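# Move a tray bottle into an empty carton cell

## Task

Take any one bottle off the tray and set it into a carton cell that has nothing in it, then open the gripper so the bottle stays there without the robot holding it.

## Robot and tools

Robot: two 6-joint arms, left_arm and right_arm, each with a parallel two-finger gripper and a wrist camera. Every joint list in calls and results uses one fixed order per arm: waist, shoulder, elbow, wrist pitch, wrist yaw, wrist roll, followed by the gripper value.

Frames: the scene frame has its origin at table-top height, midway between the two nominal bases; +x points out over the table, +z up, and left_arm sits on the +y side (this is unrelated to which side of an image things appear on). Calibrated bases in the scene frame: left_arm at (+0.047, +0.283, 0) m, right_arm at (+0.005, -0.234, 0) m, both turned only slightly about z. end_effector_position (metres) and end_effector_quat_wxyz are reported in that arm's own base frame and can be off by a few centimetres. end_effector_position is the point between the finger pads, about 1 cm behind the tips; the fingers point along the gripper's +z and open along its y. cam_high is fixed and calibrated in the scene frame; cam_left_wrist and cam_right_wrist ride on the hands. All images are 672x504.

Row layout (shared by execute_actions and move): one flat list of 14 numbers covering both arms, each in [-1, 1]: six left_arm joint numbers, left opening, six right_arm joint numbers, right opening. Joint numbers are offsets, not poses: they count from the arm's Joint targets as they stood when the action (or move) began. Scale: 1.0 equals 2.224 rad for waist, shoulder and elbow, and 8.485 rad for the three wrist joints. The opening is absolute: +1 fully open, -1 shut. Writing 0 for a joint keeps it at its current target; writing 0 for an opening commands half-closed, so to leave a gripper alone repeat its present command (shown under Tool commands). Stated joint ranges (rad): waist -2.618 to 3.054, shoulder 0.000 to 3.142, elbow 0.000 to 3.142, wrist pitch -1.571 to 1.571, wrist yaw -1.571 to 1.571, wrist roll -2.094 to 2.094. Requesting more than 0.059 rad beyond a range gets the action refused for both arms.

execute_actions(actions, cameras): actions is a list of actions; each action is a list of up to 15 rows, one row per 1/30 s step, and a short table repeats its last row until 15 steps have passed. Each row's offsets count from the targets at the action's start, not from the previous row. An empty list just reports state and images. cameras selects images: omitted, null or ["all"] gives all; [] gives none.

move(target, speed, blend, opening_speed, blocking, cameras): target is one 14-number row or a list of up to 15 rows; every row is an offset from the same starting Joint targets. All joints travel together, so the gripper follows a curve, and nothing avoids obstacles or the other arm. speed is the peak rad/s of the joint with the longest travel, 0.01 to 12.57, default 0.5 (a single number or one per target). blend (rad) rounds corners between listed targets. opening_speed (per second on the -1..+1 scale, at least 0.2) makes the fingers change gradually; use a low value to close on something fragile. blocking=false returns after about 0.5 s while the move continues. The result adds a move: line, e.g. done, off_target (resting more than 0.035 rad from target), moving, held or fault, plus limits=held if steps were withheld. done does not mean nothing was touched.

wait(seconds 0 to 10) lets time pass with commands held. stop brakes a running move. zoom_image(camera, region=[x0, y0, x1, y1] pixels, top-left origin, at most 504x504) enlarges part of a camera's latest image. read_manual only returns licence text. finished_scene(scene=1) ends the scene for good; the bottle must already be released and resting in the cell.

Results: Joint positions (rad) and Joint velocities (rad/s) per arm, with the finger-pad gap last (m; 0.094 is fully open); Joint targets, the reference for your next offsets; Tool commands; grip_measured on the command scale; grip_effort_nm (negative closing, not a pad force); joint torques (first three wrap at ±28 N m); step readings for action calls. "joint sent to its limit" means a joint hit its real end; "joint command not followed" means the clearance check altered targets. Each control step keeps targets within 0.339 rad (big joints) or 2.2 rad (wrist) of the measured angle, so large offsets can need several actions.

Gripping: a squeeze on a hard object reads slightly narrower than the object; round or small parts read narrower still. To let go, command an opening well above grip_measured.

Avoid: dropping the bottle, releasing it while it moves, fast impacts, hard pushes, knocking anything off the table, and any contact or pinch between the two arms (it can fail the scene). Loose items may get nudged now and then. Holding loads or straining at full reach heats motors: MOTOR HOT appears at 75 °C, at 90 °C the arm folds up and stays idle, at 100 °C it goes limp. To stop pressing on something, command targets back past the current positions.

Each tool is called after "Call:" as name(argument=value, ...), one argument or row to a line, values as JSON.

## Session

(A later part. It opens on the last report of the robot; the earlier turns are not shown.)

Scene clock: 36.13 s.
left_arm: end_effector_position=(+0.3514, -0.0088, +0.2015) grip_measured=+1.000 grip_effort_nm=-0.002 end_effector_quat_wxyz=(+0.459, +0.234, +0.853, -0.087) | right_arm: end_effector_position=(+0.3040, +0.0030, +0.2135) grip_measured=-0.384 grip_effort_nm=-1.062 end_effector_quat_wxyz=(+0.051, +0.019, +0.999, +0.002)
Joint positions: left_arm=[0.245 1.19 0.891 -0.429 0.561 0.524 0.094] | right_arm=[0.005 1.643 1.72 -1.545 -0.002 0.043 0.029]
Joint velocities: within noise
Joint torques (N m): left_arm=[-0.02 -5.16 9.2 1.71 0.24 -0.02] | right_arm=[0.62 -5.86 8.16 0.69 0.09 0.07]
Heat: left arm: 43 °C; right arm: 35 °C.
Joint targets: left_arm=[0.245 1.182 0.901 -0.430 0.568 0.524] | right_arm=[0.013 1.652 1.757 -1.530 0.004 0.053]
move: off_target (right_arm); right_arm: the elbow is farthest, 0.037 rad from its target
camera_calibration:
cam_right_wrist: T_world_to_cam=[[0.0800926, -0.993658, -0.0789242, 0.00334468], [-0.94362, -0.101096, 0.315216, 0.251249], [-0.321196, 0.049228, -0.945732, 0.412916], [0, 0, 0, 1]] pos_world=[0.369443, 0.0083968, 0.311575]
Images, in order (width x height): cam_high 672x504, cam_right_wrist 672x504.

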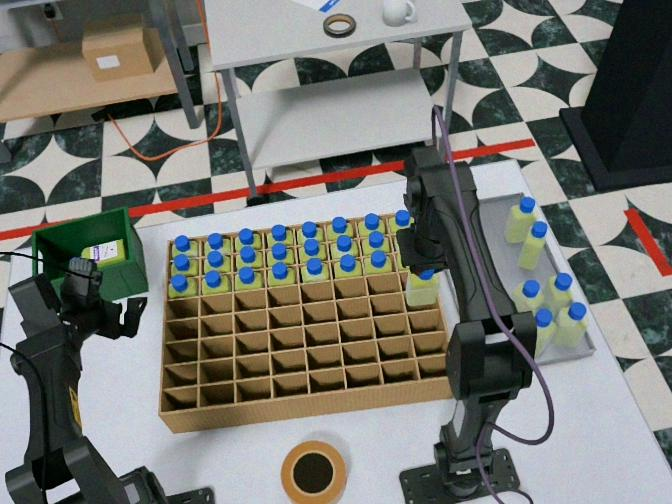

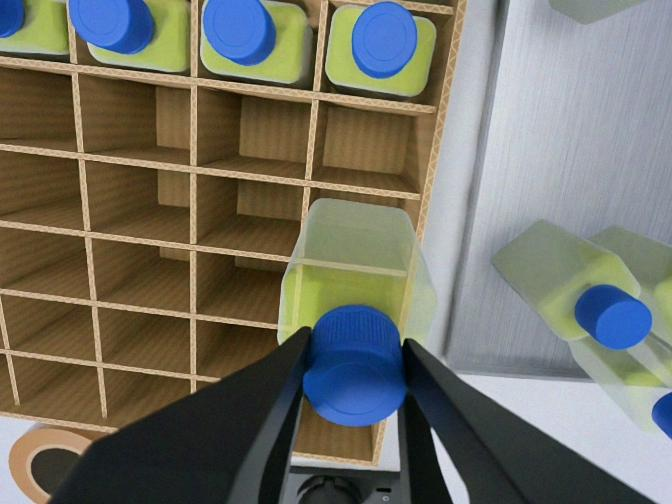

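Call:
move(
  target=[0,0,0,0,0,0,1,0.0005,0.0216,0.0090,-0.0022,0,0,-0.62],
  speed=0.12,
  cameras=["cam_right_wrist"],
)

Call:
zoom_image(
  camera="cam_right_wrist",
  region=[230, 150, 470, 390],
)

Scene clock: 37.73 s.
left_arm: end_effector_position=(+0.3514, -0.0088, +0.2015) grip_measured=+1.000 grip_effort_nm=-0.007 end_effector_quat_wxyz=(+0.459, +0.234, +0.853, -0.087) | right_arm: end_effector_position=(+0.3115, +0.0031, +0.2042) grip_measured=-0.384 grip_effort_nm=-1.067 end_effector_quat_wxyz=(+0.036, +0.019, +0.999, +0.002)
Joint positions: left_arm=[0.245 1.19 0.891 -0.429 0.561 0.524 0.094] | right_arm=[0.005 1.692 1.739 -1.545 -0.002 0.044 0.029]
Joint velocities: within noise
Joint torques (N m): left_arm=[0.01 -5.11 9.13 1.69 0.23 -0.01] | right_arm=[0.69 -6.37 8.27 0.43 0.08 0.08]
Heat: left arm: 43 °C; right arm: 35 °C.
Joint targets: left_arm=[0.245 1.182 0.901 -0.430 0.568 0.524] | right_arm=[0.014 1.701 1.777 -1.549 0.004 0.053]
move: off_target (right_arm); right_arm: the elbow is farthest, 0.038 rad from its target
camera_calibration:
cam_right_wrist: T_world_to_cam=[[0.0769559, -0.993723, -0.0811901, 0.00348308], [-0.93362, -0.1004, 0.343909, 0.252331], [-0.349902, 0.0493349, -0.935486, 0.413458], [0, 0, 0, 1]] pos_world=[0.379983, 0.00839727, 0.300288]
Images, in order (width x height): cam_right_wrist 672x504.

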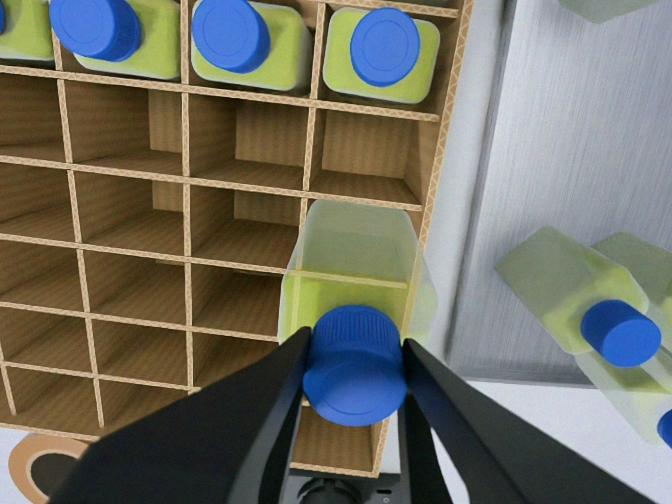

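Scaled by 2.100 from the camera's 672x504 image, which has a finer 960x720 frame.

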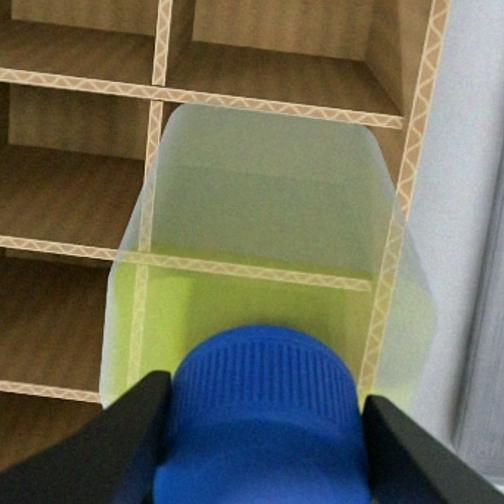

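Call:
move(
  target=[
    [0,0,0,0,0,0,1,0.0,0.0202,0.0,0.0,0,0,-0.62],
    [0,0,0,0,0,0,1,0.0,0.0202,-0.0148,0.0,0,0,-0.62],
  ],
  speed=0.1,
  cameras=["cam_right_wrist","cam_high"],
)

Call:
zoom_image(
  camera="cam_right_wrist",
  region=[230, 150, 470, 390],
)

Call:
zoom_image(
  camera="cam_high",
  region=[360, 190, 480, 400],
)

Scene clock: 39.63 s.
left_arm: end_effector_position=(+0.3514, -0.0088, +0.2015) grip_measured=+1.000 grip_effort_nm=-0.002 end_effector_quat_wxyz=(+0.459, +0.234, +0.853, -0.087) | right_arm: end_effector_position=(+0.3141, +0.0031, +0.1983) grip_measured=-0.384 grip_effort_nm=-1.057 end_effector_quat_wxyz=(+0.022, +0.020, +1.000, +0.002)
Joint positions: left_arm=[0.245 1.19 0.891 -0.429 0.561 0.524 0.094] | right_arm=[0.005 1.723 1.751 -1.554 -0.002 0.045 0.029]
Joint velocities: within noise
Joint torques (N m): left_arm=[-0.05 -5.11 9.1 1.68 0.23 0.02] | right_arm=[0.76 -5.37 4.45 0.47 0.07 0.08]
Heat: left arm: 43 °C; right arm: 35 °C.
Joint targets: left_arm=[0.245 1.182 0.901 -0.430 0.568 0.524] | right_arm=[0.014 1.745 1.744 -1.549 0.004 0.054]
move: done
camera_calibration:
cam_right_wrist: T_world_to_cam=[[0.0743195, -0.993759, -0.0831886, 0.00405589], [-0.924019, -0.0999966, 0.36904, 0.248752], [-0.375055, 0.049441, -0.925683, 0.414786], [0, 0, 0, 1]] pos_world=[0.385118, 0.0083975, 0.292499]
Images, in order (width x height): cam_high 672x504, cam_right_wrist 672x504.

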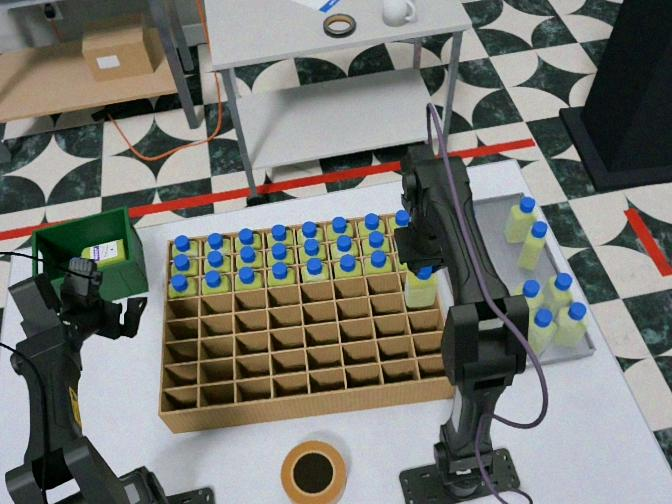

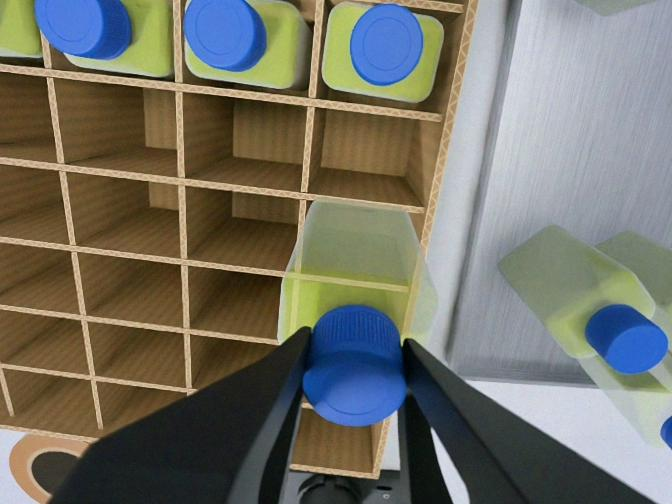

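Scaled by 2.100 from the camera's 672x504 image, which has a finer 960x720 frame.

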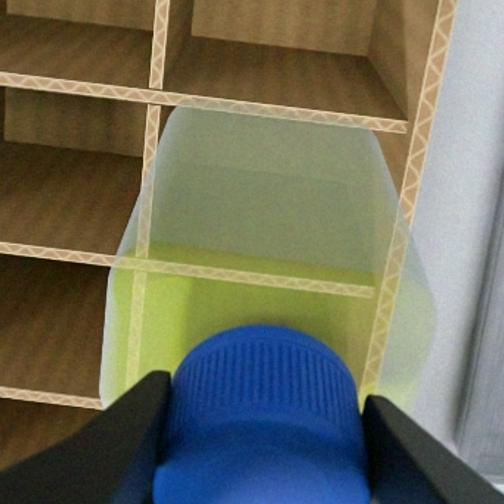

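Scaled by 2.400 from the camera's 672x504 image, which has a finer 960x720 frame.

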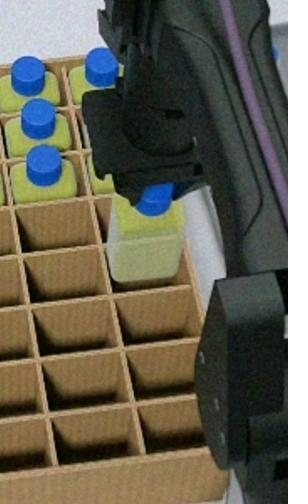

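Call:
move(
  target=[0,0,0,0,0,0,1,0.0,0.0126,-0.0067,0.0032,0,0,-0.62],
  speed=0.1,
  cameras=["cam_right_wrist"],
)

Call:
zoom_image(
  camera="cam_right_wrist",
  region=[230, 150, 470, 390],
)

Scene clock: 41.63 s.
left_arm: end_effector_position=(+0.3514, -0.0088, +0.2015) grip_measured=+1.000 grip_effort_nm=-0.002 end_effector_quat_wxyz=(+0.459, +0.234, +0.853, -0.087) | right_arm: end_effector_position=(+0.3142, +0.0031, +0.1971) grip_measured=-0.384 grip_effort_nm=-1.062 end_effector_quat_wxyz=(+0.020, +0.020, +1.000, +0.002)
Joint positions: left_arm=[0.245 1.19 0.891 -0.429 0.561 0.524 0.094] | right_arm=[0.005 1.727 1.751 -1.555 -0.002 0.045 0.029]
Joint velocities: within noise
Joint torques (N m): left_arm=[-0.12 -5.11 9.11 1.7 0.2 0.01] | right_arm=[0.7 -3.25 3.33 0.78 0.09 0.09]
Heat: left arm: 43 °C; right arm: 35 °C.
Joint targets: left_arm=[0.245 1.182 0.901 -0.430 0.568 0.524] | right_arm=[0.014 1.774 1.729 -1.522 0.004 0.054]
move: off_target (right_arm); right_arm: the shoulder is farthest, 0.046 rad from its target
camera_calibration:
cam_right_wrist: T_world_to_cam=[[0.0738519, -0.993774, -0.0834262, 0.00412766], [-0.922188, -0.0998968, 0.373617, 0.247864], [-0.379625, 0.0493423, -0.923824, 0.414757], [0, 0, 0, 1]] pos_world=[0.385724, 0.00839769, 0.2909]
Images, in order (width x height): cam_right_wrist 672x504.

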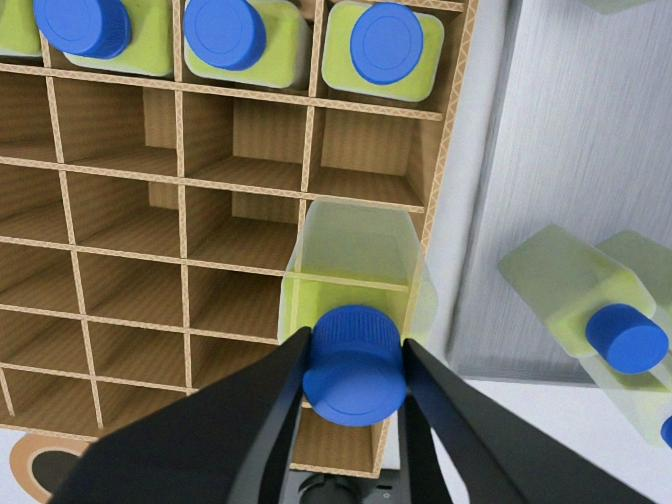

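Scaled by 2.100 from the camera's 672x504 image, which has a finer 960x720 frame.

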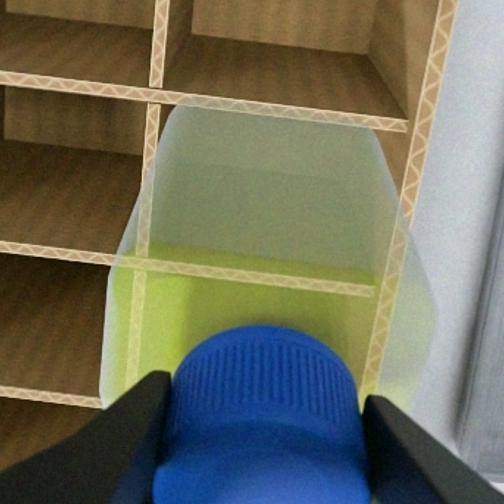

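Call:
zoom_image(
  camera="cam_right_wrist",
  region=[270, 180, 450, 300],
)

Call:
zoom_image(
  camera="cam_high",
  region=[380, 250, 470, 340],
)

Scaled by 2.800 from the camera's 672x504 image, which has a finer 960x720 frame.

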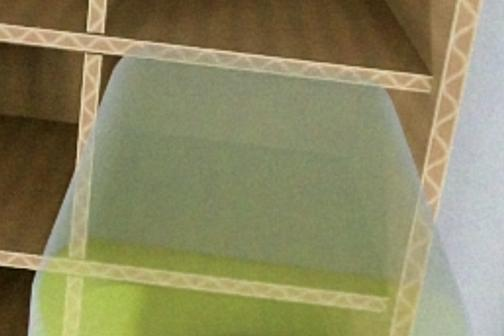

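This scene's latest camera images include none from cam_high. They are from: cam_right_wrist. cam_high's image comes with the result of a call that names it in "cameras".

Call:
move(
  target=[
    [0,0,0,0,0,0,1,0.0,-0.045,0.0,0.0,0,0,-0.62],
    [0,0,0,0,0,0,1,-0.0099,-0.0674,-0.0099,-0.0006,0,0,-0.62],
  ],
  speed=0.12,
  cameras=["cam_right_wrist","cam_high"],
)

Call:
zoom_image(
  camera="cam_right_wrist",
  region=[270, 180, 450, 300],
)

Scene clock: 44.80 s.
left_arm: end_effector_position=(+0.3514, -0.0088, +0.2015) grip_measured=+1.000 grip_effort_nm=-0.002 end_effector_quat_wxyz=(+0.459, +0.234, +0.853, -0.087) | right_arm: end_effector_position=(+0.3064, +0.0012, +0.2061) grip_measured=-0.384 grip_effort_nm=-1.062 end_effector_quat_wxyz=(+0.042, +0.023, +0.999, +0.002)
Joint positions: left_arm=[0.245 1.19 0.891 -0.429 0.561 0.524 0.094] | right_arm=[-0.001 1.663 1.713 -1.537 -0.002 0.045 0.029]
Joint velocities: within noise
Joint torques (N m): left_arm=[0.06 -5.08 9.18 1.7 0.22 0] | right_arm=[-0.58 -10.61 4.64 0.59 0.08 0.08]
Heat: left arm: 43 °C; right arm: 35 °C.
Joint targets: left_arm=[0.245 1.182 0.901 -0.430 0.568 0.524] | right_arm=[-0.008 1.624 1.707 -1.527 0.004 0.054]
move: off_target (right_arm); right_arm: the shoulder is farthest, 0.039 rad from its target
camera_calibration:
cam_right_wrist: T_world_to_cam=[[0.0713898, -0.994197, -0.0804781, 0.00376449], [-0.938133, -0.0943341, 0.333178, 0.250276], [-0.338837, 0.0517136, -0.939423, 0.410961], [0, 0, 0, 1]] pos_world=[0.373772, 0.00609986, 0.302983]
Images, in order (width x height): cam_high 672x504, cam_right_wrist 672x504.

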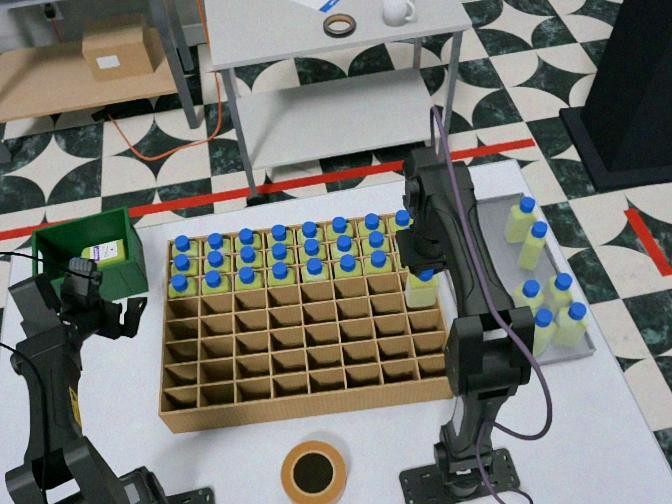

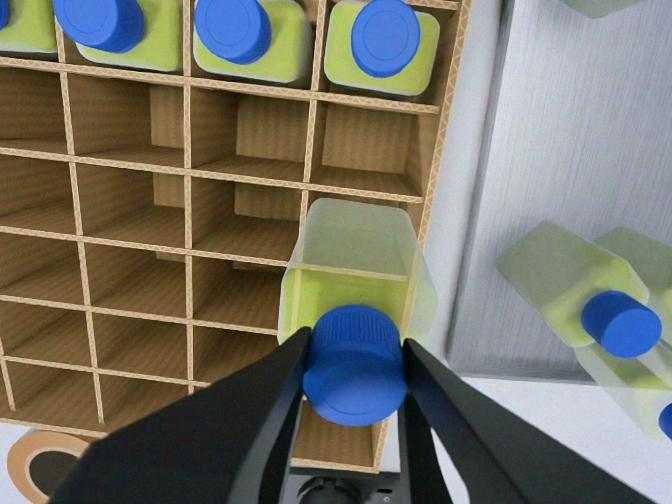

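Scaled by 2.800 from the camera's 672x504 image, which has a finer 960x720 frame.

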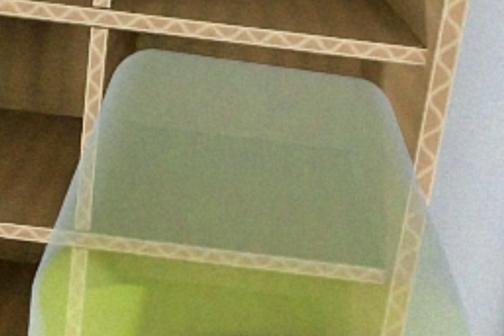

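Call:
move(
  target=[0,0,0,0,0,0,1,0.0,0.0450,-0.0063,-0.0020,0,0,-0.62],
  speed=0.1,
  cameras=["cam_right_wrist"],
)

Call:
zoom_image(
  camera="cam_right_wrist",
  region=[270, 180, 450, 300],
)

Scene clock: 47.00 s.
left_arm: end_effector_position=(+0.3514, -0.0088, +0.2015) grip_measured=+1.000 grip_effort_nm=-0.002 end_effector_quat_wxyz=(+0.459, +0.234, +0.853, -0.087) | right_arm: end_effector_position=(+0.3077, +0.0012, +0.1873) grip_measured=-0.384 grip_effort_nm=-1.057 end_effector_quat_wxyz=(+0.008, +0.023, +1.000, +0.001)
Joint positions: left_arm=[0.245 1.19 0.891 -0.429 0.561 0.524 0.094] | right_arm=[-0.001 1.715 1.698 -1.538 -0.002 0.045 0.029]
Joint velocities: within noise
Joint torques (N m): left_arm=[-0.01 -5.14 9.17 1.7 0.23 0.01] | right_arm=[-0.57 -6.6 4.68 0.28 0.09 0.08]
Heat: left arm: 43 °C; right arm: 35 °C.
Joint targets: left_arm=[0.245 1.182 0.901 -0.430 0.568 0.524] | right_arm=[-0.008 1.724 1.693 -1.544 0.004 0.054]
move: done
camera_calibration:
cam_right_wrist: T_world_to_cam=[[0.0657975, -0.994196, -0.0851129, 0.00474671], [-0.91351, -0.0943356, 0.395727, 0.238473], [-0.40146, 0.0517136, -0.914416, 0.408321], [0, 0, 0, 1]] pos_world=[0.381459, 0.00609986, 0.279409]
Images, in order (width x height): cam_right_wrist 672x504.

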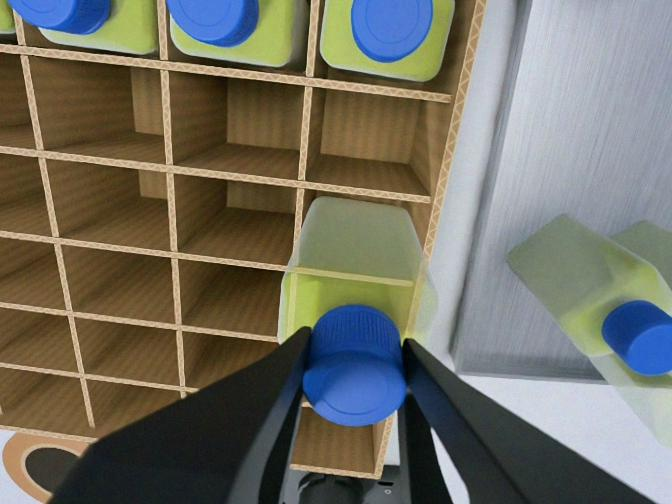

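Scaled by 2.800 from the camera's 672x504 image, which has a finer 960x720 frame.

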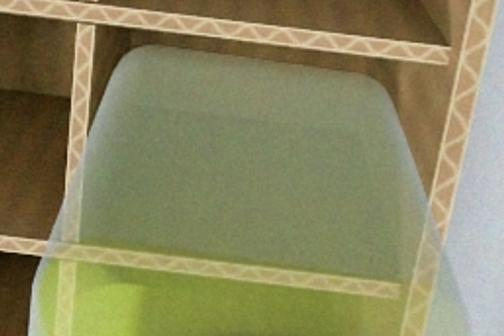

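Call:
move(
  target=[0,0,0,0,0,0,1,0.0,0.0090,-0.0063,0.0047,0,0,-0.62],
  speed=0.1,
  cameras=["cam_right_wrist", "cam_high"],
)

Call:
zoom_image(
  camera="cam_right_wrist",
  region=[270, 180, 450, 300],
)

Call:
zoom_image(
  camera="cam_high",
  region=[370, 240, 480, 360],
)

Scene clock: 49.10 s.
left_arm: end_effector_position=(+0.3514, -0.0088, +0.2015) grip_measured=+1.000 grip_effort_nm=0.002 end_effector_quat_wxyz=(+0.459, +0.234, +0.853, -0.087) | right_arm: end_effector_position=(+0.3116, +0.0012, +0.1782) grip_measured=-0.384 grip_effort_nm=-1.048 end_effector_quat_wxyz=(+0.002, +0.023, +1.000, +0.001)
Joint positions: left_arm=[0.245 1.19 0.891 -0.429 0.561 0.524 0.094] | right_arm=[-0.001 1.734 1.683 -1.515 -0.002 0.045 0.029]
Joint velocities: within noise
Joint torques (N m): left_arm=[0.01 -5.11 9.18 1.71 0.24 -0.01] | right_arm=[-0.59 -6.72 4.77 0.44 0.09 0.08]
Heat: left arm: 43 °C; right arm: 34 °C.
Joint targets: left_arm=[0.245 1.182 0.901 -0.430 0.568 0.524] | right_arm=[-0.008 1.744 1.679 -1.504 0.004 0.054]
move: done
camera_calibration:
cam_right_wrist: T_world_to_cam=[[0.0648487, -0.994197, -0.085832, 0.00413283], [-0.909093, -0.0943292, 0.405772, 0.242505], [-0.411514, 0.0517154, -0.909935, 0.403831], [0, 0, 0, 1]] pos_world=[0.386374, 0.00609986, 0.269413]
Images, in order (width x height): cam_high 672x504, cam_right_wrist 672x504.

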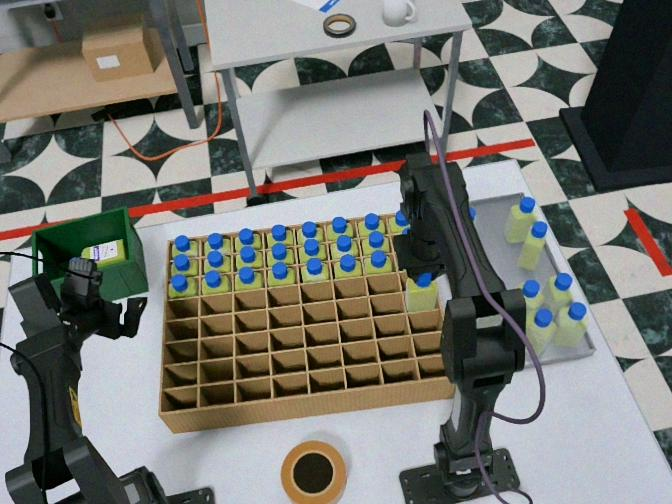

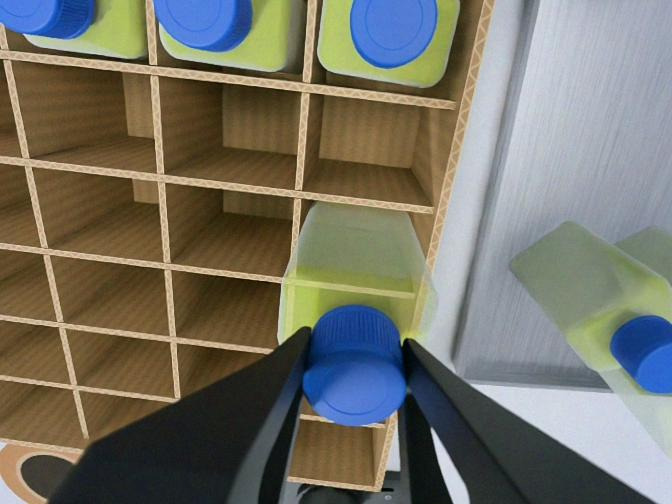

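Scaled by 2.800 from the camera's 672x504 image, which has a finer 960x720 frame.

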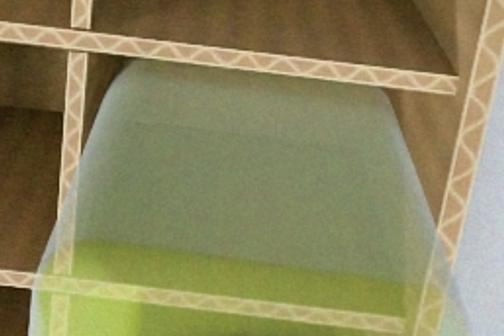

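Scaled by 4.200 from the camera's 672x504 image, which has a finer 960x720 frame.

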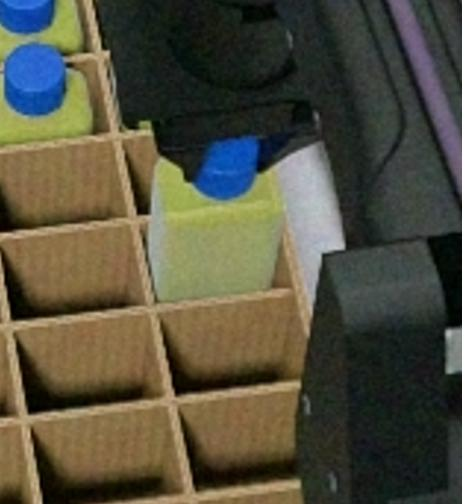

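Call:
move(
  target=[0,0,0,0,0,0,1,0.0,0.0,-0.0513,0.0134,0,0,-0.62],
  speed=0.1,
  cameras=["cam_right_wrist", "cam_high"],
)

Call:
zoom_image(
  camera="cam_high",
  region=[370, 240, 480, 360],
)

Scene clock: 51.00 s.
left_arm: end_effector_position=(+0.3514, -0.0088, +0.2015) grip_measured=+1.000 grip_effort_nm=-0.002 end_effector_quat_wxyz=(+0.459, +0.234, +0.853, -0.087) | right_arm: end_effector_position=(+0.3152, +0.0012, +0.1497) grip_measured=-0.384 grip_effort_nm=-1.053 end_effector_quat_wxyz=(+0.002, +0.023, +1.000, +0.001)
Joint positions: left_arm=[0.245 1.19 0.891 -0.429 0.561 0.524 0.094] | right_arm=[-0.001 1.734 1.569 -1.402 -0.002 0.045 0.029]
Joint velocities: within noise
Joint torques (N m): left_arm=[0.02 -5.12 9.13 1.71 0.23 -0.01] | right_arm=[-0.58 -6.86 4.85 0.44 0.08 0.07]
Heat: left arm: 43 °C; right arm: 34 °C.
Joint targets: left_arm=[0.245 1.182 0.901 -0.430 0.568 0.524] | right_arm=[-0.008 1.744 1.565 -1.390 0.004 0.053]
move: done
camera_calibration:
cam_right_wrist: T_world_to_cam=[[0.0643394, -0.994224, -0.0859052, 0.00166323], [-0.908821, -0.0939339, 0.406475, 0.257156], [-0.412196, 0.0519201, -0.909615, 0.379609], [0, 0, 0, 1]] pos_world=[0.390075, 0.00609997, 0.240913]
Images, in order (width x height): cam_high 672x504, cam_right_wrist 672x504.

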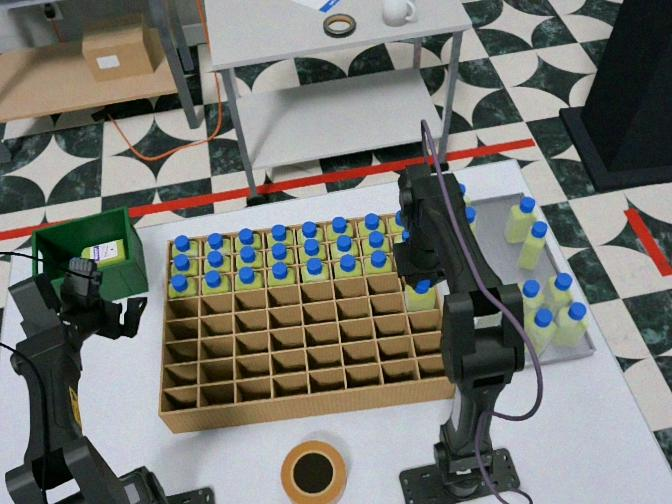

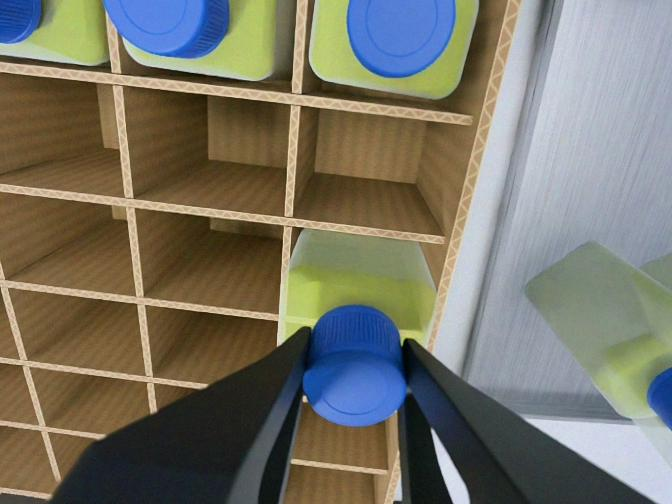

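Scaled by 4.200 from the camera's 672x504 image, which has a finer 960x720 frame.

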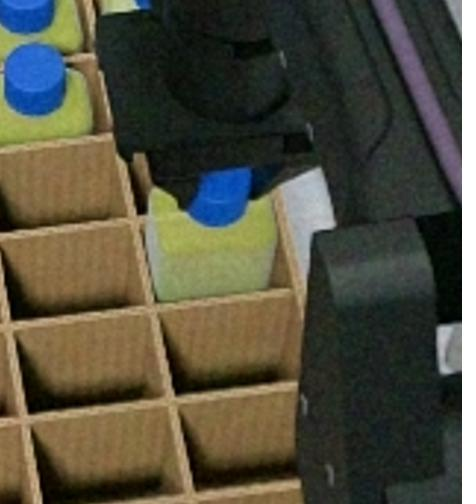

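Call:
move(
  target=[0,0,0,0,0,0,1,0.0,0.0,-0.0389,0.0102,0,0,-0.62],
  speed=0.1,
  cameras=["cam_right_wrist", "cam_high"],
)

Call:
zoom_image(
  camera="cam_high",
  region=[370, 240, 480, 360],
)

Scene clock: 52.57 s.
left_arm: end_effector_position=(+0.3514, -0.0088, +0.2015) grip_measured=+1.000 grip_effort_nm=0.002 end_effector_quat_wxyz=(+0.459, +0.234, +0.853, -0.087) | right_arm: end_effector_position=(+0.3157, +0.0012, +0.1280) grip_measured=-0.384 grip_effort_nm=-1.057 end_effector_quat_wxyz=(+0.002, +0.023, +1.000, +0.001)
Joint positions: left_arm=[0.245 1.19 0.891 -0.429 0.561 0.524 0.094] | right_arm=[-0.001 1.734 1.483 -1.317 -0.002 0.045 0.029]
Joint velocities: within noise
Joint torques (N m): left_arm=[-0.05 -5.11 9.13 1.69 0.23 -0.02] | right_arm=[-0.59 -6.86 4.85 0.46 0.08 0.07]
Heat: left arm: 43 °C; right arm: 34 °C.
Joint targets: left_arm=[0.245 1.182 0.901 -0.430 0.568 0.524] | right_arm=[-0.008 1.744 1.478 -1.304 0.004 0.053]
move: done
camera_calibration:
cam_right_wrist: T_world_to_cam=[[0.0639557, -0.994247, -0.0859241, -0.000193272], [-0.908536, -0.0936312, 0.407179, 0.266287], [-0.412882, 0.0520237, -0.909298, 0.36023], [0, 0, 0, 1]] pos_world=[0.390676, 0.00600012, 0.219113]
Images, in order (width x height): cam_high 672x504, cam_right_wrist 672x504.

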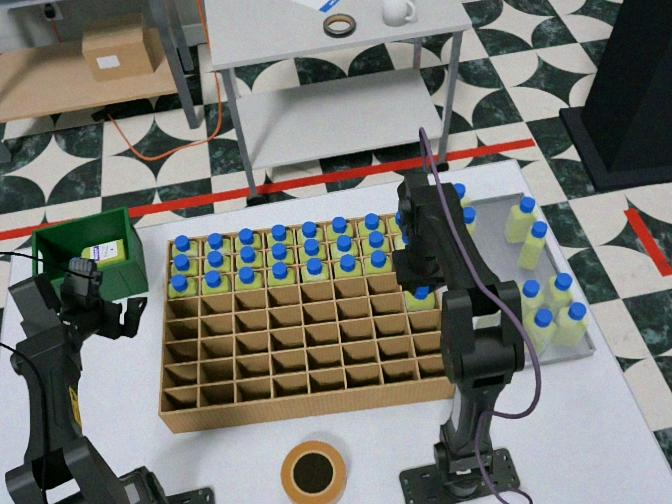

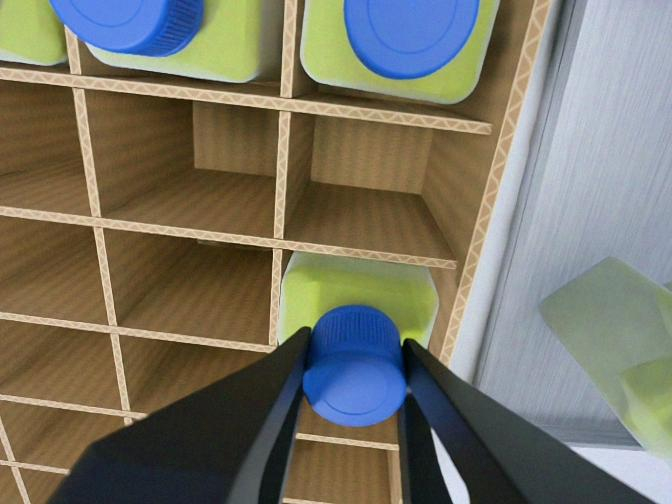

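Scaled by 4.200 from the camera's 672x504 image, which has a finer 960x720 frame.

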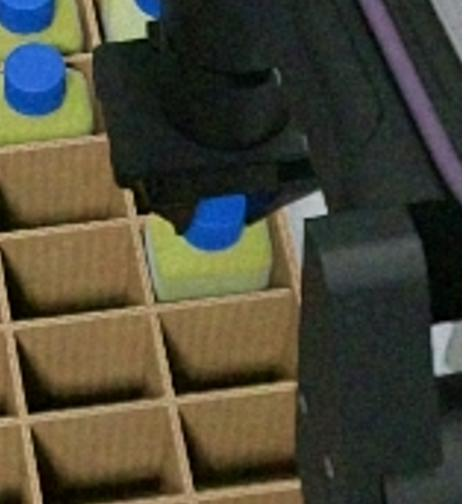

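Call:
move(
  target=[0,0,0,0,0,0,1,0.0,0.0,-0.0090,0.0024,0,0,-0.62],
  speed=0.05,
  cameras=[],
)

Call:
move(
  target=[0,0,0,0,0,0,1,0.0,0.0,-0.0070,0.0018,0,0,-0.62],
  speed=0.05,
  cameras=["cam_right_wrist", "cam_high"],
)

Call:
zoom_image(
  camera="cam_high",
  region=[370, 240, 480, 360],
)

Scene clock: 53.60 s.
left_arm: end_effector_position=(+0.3514, -0.0088, +0.2015) grip_measured=+1.000 grip_effort_nm=-0.002 end_effector_quat_wxyz=(+0.459, +0.234, +0.853, -0.087) | right_arm: end_effector_position=(+0.3157, +0.0012, +0.1230) grip_measured=-0.384 grip_effort_nm=-1.057 end_effector_quat_wxyz=(+0.002, +0.023, +1.000, +0.001)
Joint positions: left_arm=[0.245 1.19 0.891 -0.429 0.561 0.524 0.094] | right_arm=[-0.001 1.734 1.464 -1.297 -0.002 0.046 0.029]
Joint velocities: within noise
Joint torques (N m): left_arm=[-0.03 -5.14 9.2 1.68 0.22 0] | right_arm=[-0.59 -6.9 4.83 0.46 0.08 0.07]
Heat: left arm: 43 °C; right arm: 34 °C.
Joint targets: left_arm=[0.245 1.182 0.901 -0.430 0.568 0.524] | right_arm=[-0.008 1.744 1.458 -1.283 0.004 0.054]
move: done
No camera images: "cameras" was empty.

Scene clock: 54.43 s.
left_arm: end_effector_position=(+0.3514, -0.0088, +0.2015) grip_measured=+1.000 grip_effort_nm=-0.002 end_effector_quat_wxyz=(+0.459, +0.234, +0.853, -0.087) | right_arm: end_effector_position=(+0.3156, +0.0012, +0.1191) grip_measured=-0.384 grip_effort_nm=-1.062 end_effector_quat_wxyz=(+0.002, +0.023, +1.000, +0.001)
Joint positions: left_arm=[0.245 1.19 0.891 -0.429 0.561 0.524 0.094] | right_arm=[-0.001 1.734 1.448 -1.281 -0.002 0.046 0.029]
Joint velocities: within noise
Joint torques (N m): left_arm=[-0.05 -5.12 9.2 1.7 0.24 -0.01] | right_arm=[-0.59 -6.87 4.85 0.46 0.08 0.06]
Heat: left arm: 43 °C; right arm: 34 °C.
Joint targets: left_arm=[0.245 1.182 0.901 -0.430 0.568 0.524] | right_arm=[-0.008 1.744 1.443 -1.268 0.004 0.054]
move: done
camera_calibration:
cam_right_wrist: T_world_to_cam=[[0.0635542, -0.994273, -0.0859204, -0.000780336], [-0.908754, -0.09324, 0.406782, 0.269854], [-0.412464, 0.0522278, -0.909476, 0.352019], [0, 0, 0, 1]] pos_world=[0.390476, 0.00600023, 0.210313]
Images, in order (width x height): cam_high 672x504, cam_right_wrist 672x504.

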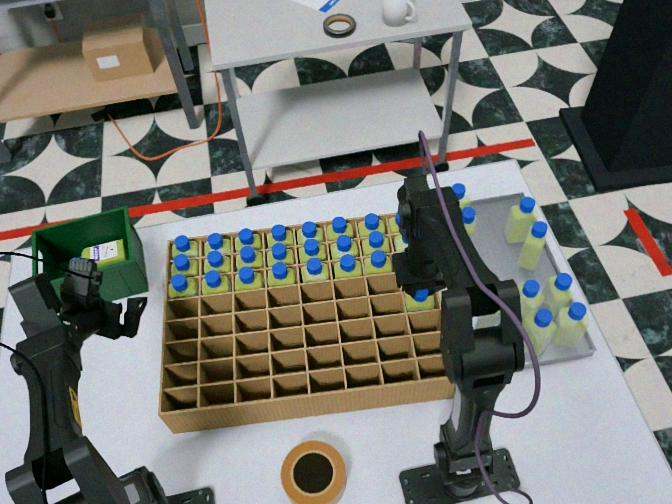

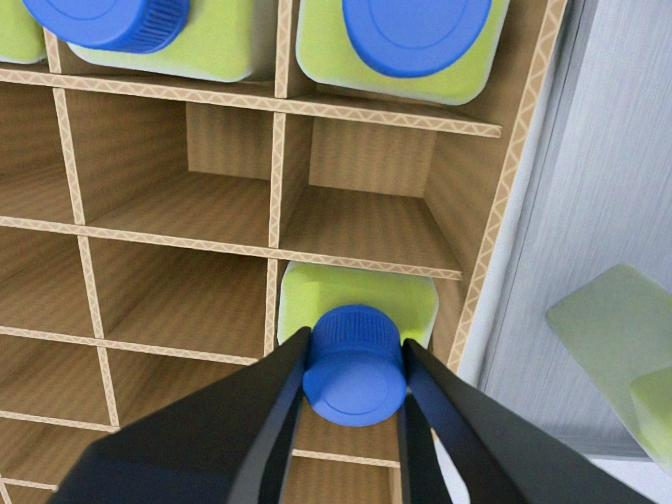

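Scaled by 4.200 from the camera's 672x504 image, which has a finer 960x720 frame.

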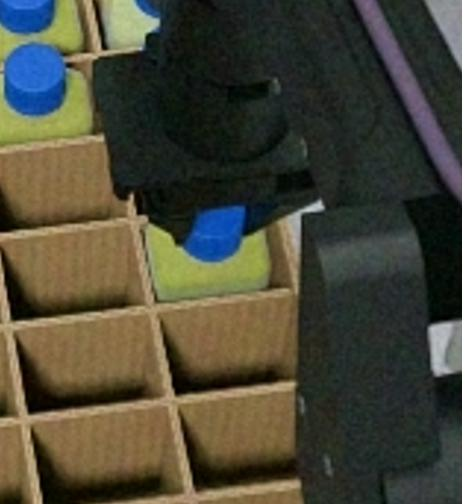

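Call:
move(
  target=[0,0,0,0,0,0,1,0.0,0.0,-0.0055,0.0014,0,0,-0.62],
  speed=0.04,
  cameras=[],
)

Call:
move(
  target=[0,0,0,0,0,0,1,0.0,0.0,-0.0055,0.0014,0,0,-0.62],
  speed=0.04,
  cameras=["cam_right_wrist", "cam_high"],
)

Call:
zoom_image(
  camera="cam_high",
  region=[370, 240, 480, 360],
)

Scene clock: 55.40 s.
left_arm: end_effector_position=(+0.3514, -0.0088, +0.2015) grip_measured=+1.000 grip_effort_nm=-0.002 end_effector_quat_wxyz=(+0.459, +0.234, +0.853, -0.087) | right_arm: end_effector_position=(+0.3154, +0.0012, +0.1160) grip_measured=-0.384 grip_effort_nm=-1.067 end_effector_quat_wxyz=(+0.002, +0.023, +1.000, +0.001)
Joint positions: left_arm=[0.245 1.19 0.891 -0.429 0.561 0.524 0.094] | right_arm=[-0.001 1.734 1.436 -1.269 -0.002 0.046 0.029]
Joint velocities: within noise
Joint torques (N m): left_arm=[-0.06 -5.14 9.17 1.69 0.22 -0.01] | right_arm=[-0.62 -6.87 4.85 0.44 0.1 0.07]
Heat: left arm: 43 °C; right arm: 34 °C.
Joint targets: left_arm=[0.245 1.182 0.901 -0.430 0.568 0.524] | right_arm=[-0.008 1.744 1.430 -1.256 0.004 0.054]
move: done
No camera images: "cameras" was empty.

Scene clock: 56.10 s.
left_arm: end_effector_position=(+0.3514, -0.0088, +0.2015) grip_measured=+1.000 grip_effort_nm=-0.002 end_effector_quat_wxyz=(+0.459, +0.234, +0.853, -0.087) | right_arm: end_effector_position=(+0.3156, +0.0012, +0.1144) grip_measured=-0.384 grip_effort_nm=-1.062 end_effector_quat_wxyz=(+0.002, +0.023, +1.000, +0.001)
Joint positions: left_arm=[0.245 1.19 0.891 -0.429 0.561 0.524 0.094] | right_arm=[-0.001 1.734 1.429 -1.261 -0.002 0.046 0.029]
Joint velocities: within noise
Joint torques (N m): left_arm=[-0.01 -5.09 9.16 1.71 0.24 -0.01] | right_arm=[-0.53 -6.91 4.36 0.51 0.08 0.07]
Heat: left arm: 43 °C; right arm: 34 °C.
Joint targets: left_arm=[0.245 1.182 0.901 -0.430 0.568 0.524] | right_arm=[-0.008 1.744 1.418 -1.244 0.004 0.054]
move: done
camera_calibration:
cam_right_wrist: T_world_to_cam=[[0.0636434, -0.994273, -0.0858516, -0.0012181], [-0.909192, -0.0932369, 0.405804, 0.272006], [-0.411484, 0.0522289, -0.909919, 0.347502], [0, 0, 0, 1]] pos_world=[0.390375, 0.00600023, 0.205713]
Images, in order (width x height): cam_high 672x504, cam_right_wrist 672x504.

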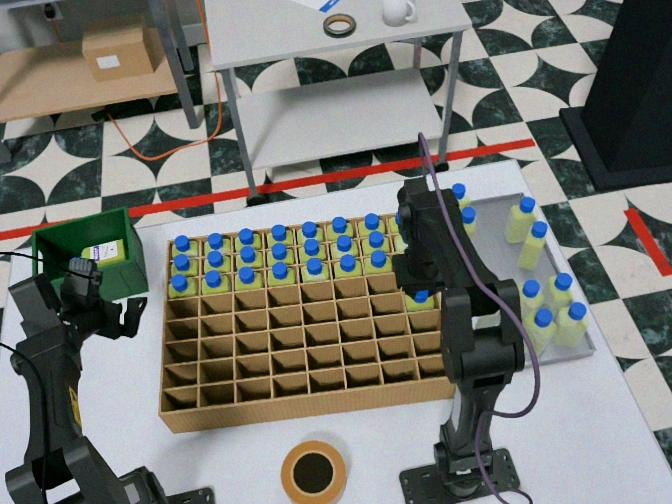

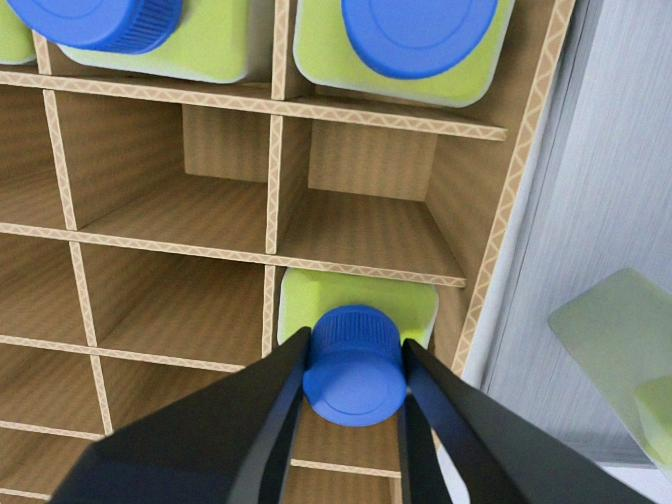

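Scaled by 4.200 from the camera's 672x504 image, which has a finer 960x720 frame.

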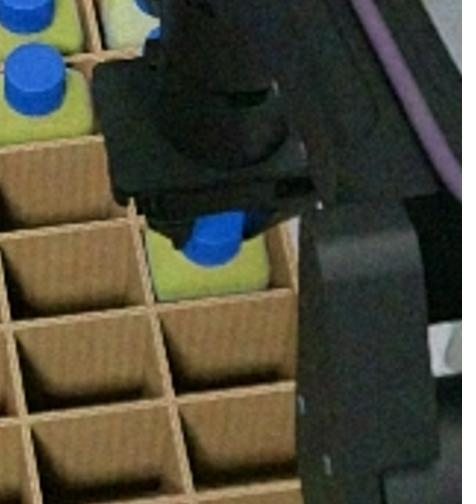

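Call:
move(
  target=[0,0,0,0,0,0,1,0.0,0.0,0.0,0.0,0,0,0.1],
  speed=0.05,
  opening_speed=0.5,
  cameras=["cam_right_wrist", "cam_high"],
)

Call:
zoom_image(
  camera="cam_right_wrist",
  region=[230, 220, 510, 460],
)

Scene clock: 57.93 s.
left_arm: end_effector_position=(+0.3514, -0.0088, +0.2015) grip_measured=+1.000 grip_effort_nm=-0.002 end_effector_quat_wxyz=(+0.459, +0.234, +0.853, -0.087) | right_arm: end_effector_position=(+0.3167, +0.0012, +0.1144) grip_measured=+0.097 grip_effort_nm=0.115 end_effector_quat_wxyz=(+0.004, +0.023, +1.000, +0.001)
Joint positions: left_arm=[0.245 1.19 0.891 -0.429 0.561 0.524 0.094] | right_arm=[-0.001 1.734 1.429 -1.257 -0.002 0.046 0.052]
Joint velocities: within noise
Joint torques (N m): left_arm=[-0.01 -5.09 9.09 1.69 0.22 -0.01] | right_arm=[-0.58 -6.87 4.4 0.46 0.09 0.07]
Heat: left arm: 43 °C; right arm: 34 °C.
Joint targets: left_arm=[0.245 1.182 0.901 -0.430 0.568 0.524] | right_arm=[-0.008 1.744 1.418 -1.244 0.003 0.054]
move: done
camera_calibration:
cam_right_wrist: T_world_to_cam=[[0.0636944, -0.994296, -0.0855535, -0.00131777], [-0.910937, -0.0929392, 0.401941, 0.273992], [-0.4076, 0.0523324, -0.91166, 0.346898], [0, 0, 0, 1]] pos_world=[0.391069, 0.00600037, 0.206011]
Images, in order (width x height): cam_high 672x504, cam_right_wrist 672x504.

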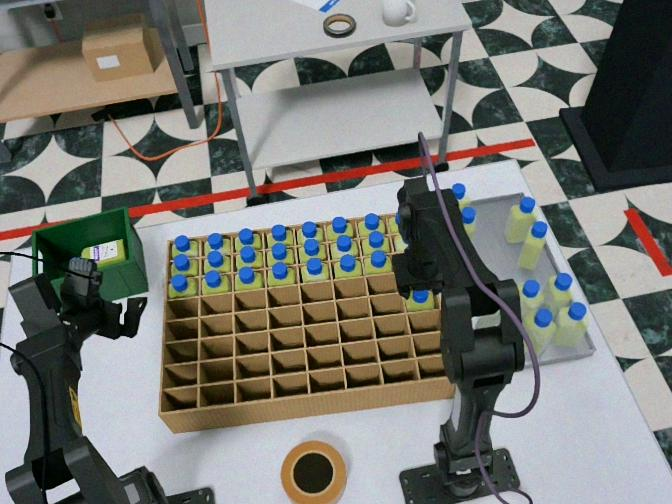

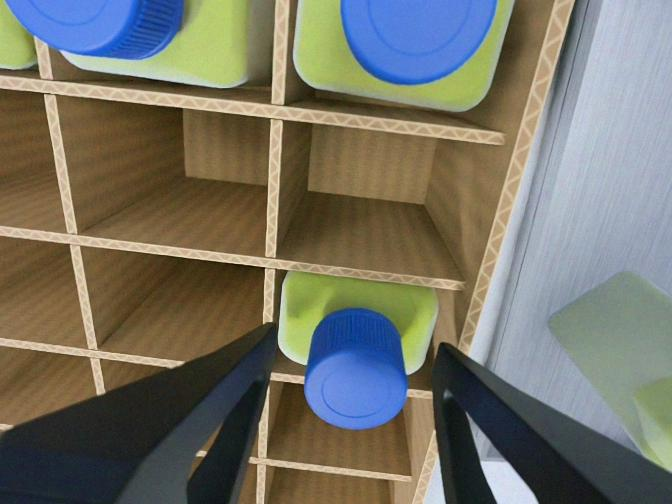

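Scaled by 1.800 from the camera's 672x504 image, which has a finer 960x720 frame.

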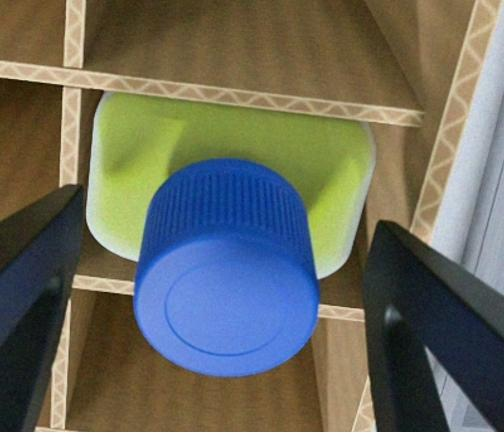

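Call:
move(
  target=[0,0,0,0,0,0,1,0.0,0.0,0.108,-0.0259,0,0,0.3],
  speed=0.25,
  opening_speed=0.3,
)

Call:
zoom_image(
  camera="cam_right_wrist",
  region=[210, 100, 530, 420],
)

Call:
zoom_image(
  camera="cam_high",
  region=[360, 190, 480, 360],
)

Scene clock: 59.80 s.
left_arm: end_effector_position=(+0.3514, -0.0088, +0.2015) grip_measured=+1.000 grip_effort_nm=-0.002 end_effector_quat_wxyz=(+0.459, +0.234, +0.853, -0.087) | right_arm: end_effector_position=(+0.3157, +0.0012, +0.1652) grip_measured=+0.297 grip_effort_nm=0.110 end_effector_quat_wxyz=(+0.006, +0.023, +1.000, +0.001)
Joint positions: left_arm=[0.245 1.19 0.891 -0.429 0.561 0.524 0.094] | right_arm=[-0.001 1.734 1.631 -1.455 -0.002 0.046 0.061]
Joint velocities: within noise
Joint torques (N m): left_arm=[-0.03 -5.15 9.13 1.69 0.23 -0.01] | right_arm=[-0.57 -6.79 7.5 0.25 0.09 0.06]
Heat: left arm: 43 °C; right arm: 34 °C.
Joint targets: left_arm=[0.245 1.182 0.901 -0.430 0.568 0.524] | right_arm=[-0.008 1.744 1.659 -1.464 0.003 0.054]
move: done
camera_calibration:
cam_right_wrist: T_world_to_cam=[[0.063983, -0.994295, -0.0853404, 0.00296116], [-0.912283, -0.092941, 0.398875, 0.253619], [-0.404531, 0.0523334, -0.913026, 0.392015], [0, 0, 0, 1]] pos_world=[0.389765, 0.00600037, 0.25701]

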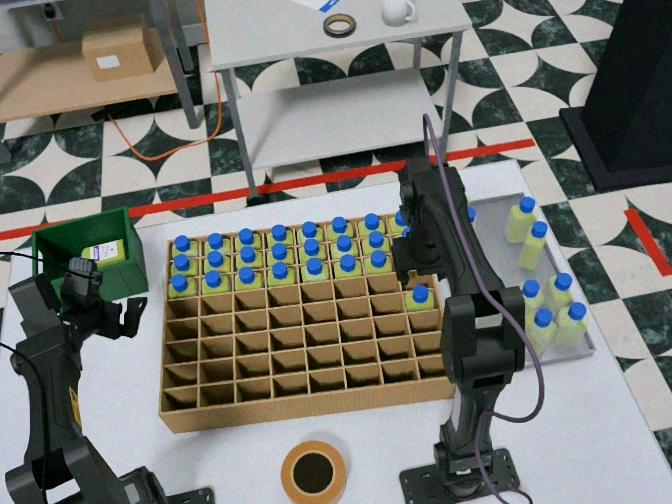

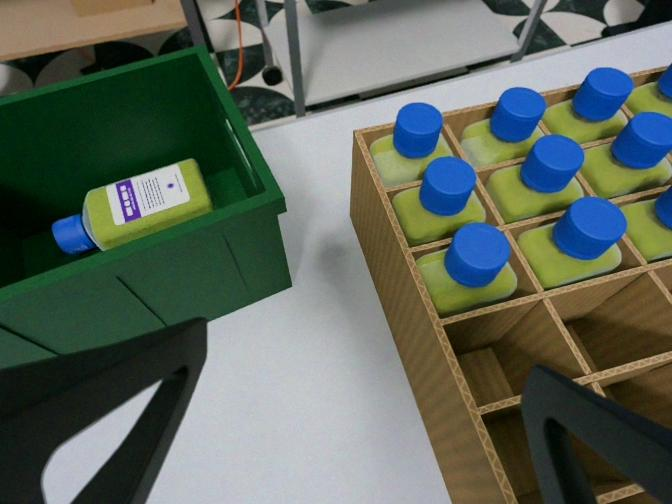

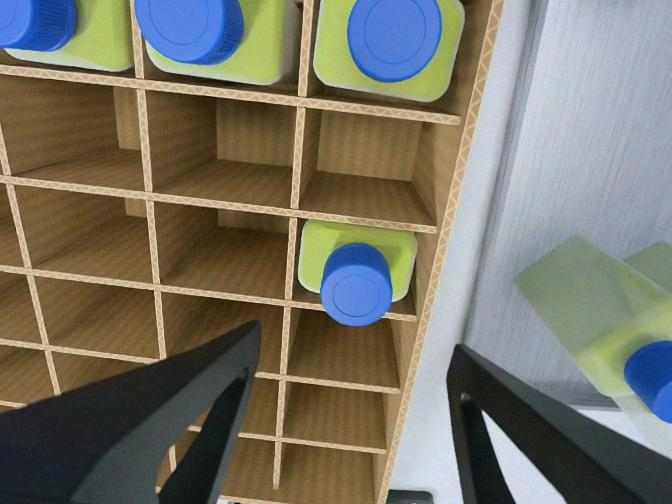

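Scaled by 1.575 from the camera's 672x504 image, which has a finer 960x720 frame.

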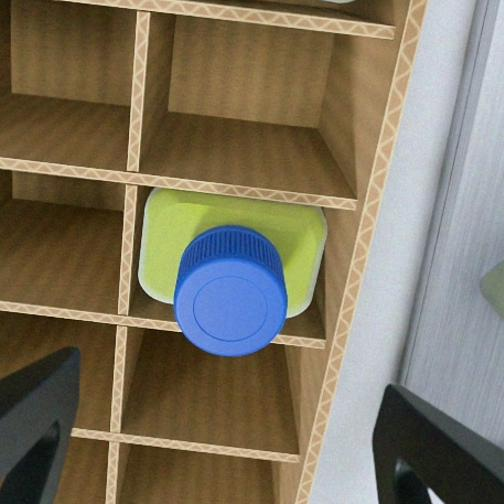

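Scaled by 2.965 from the camera's 672x504 image, which has a finer 960x720 frame.

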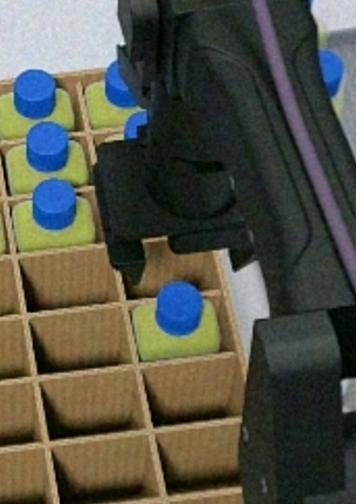

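Call:
finished_scene(
  scene=1,
)

The scene is finished: the task was done.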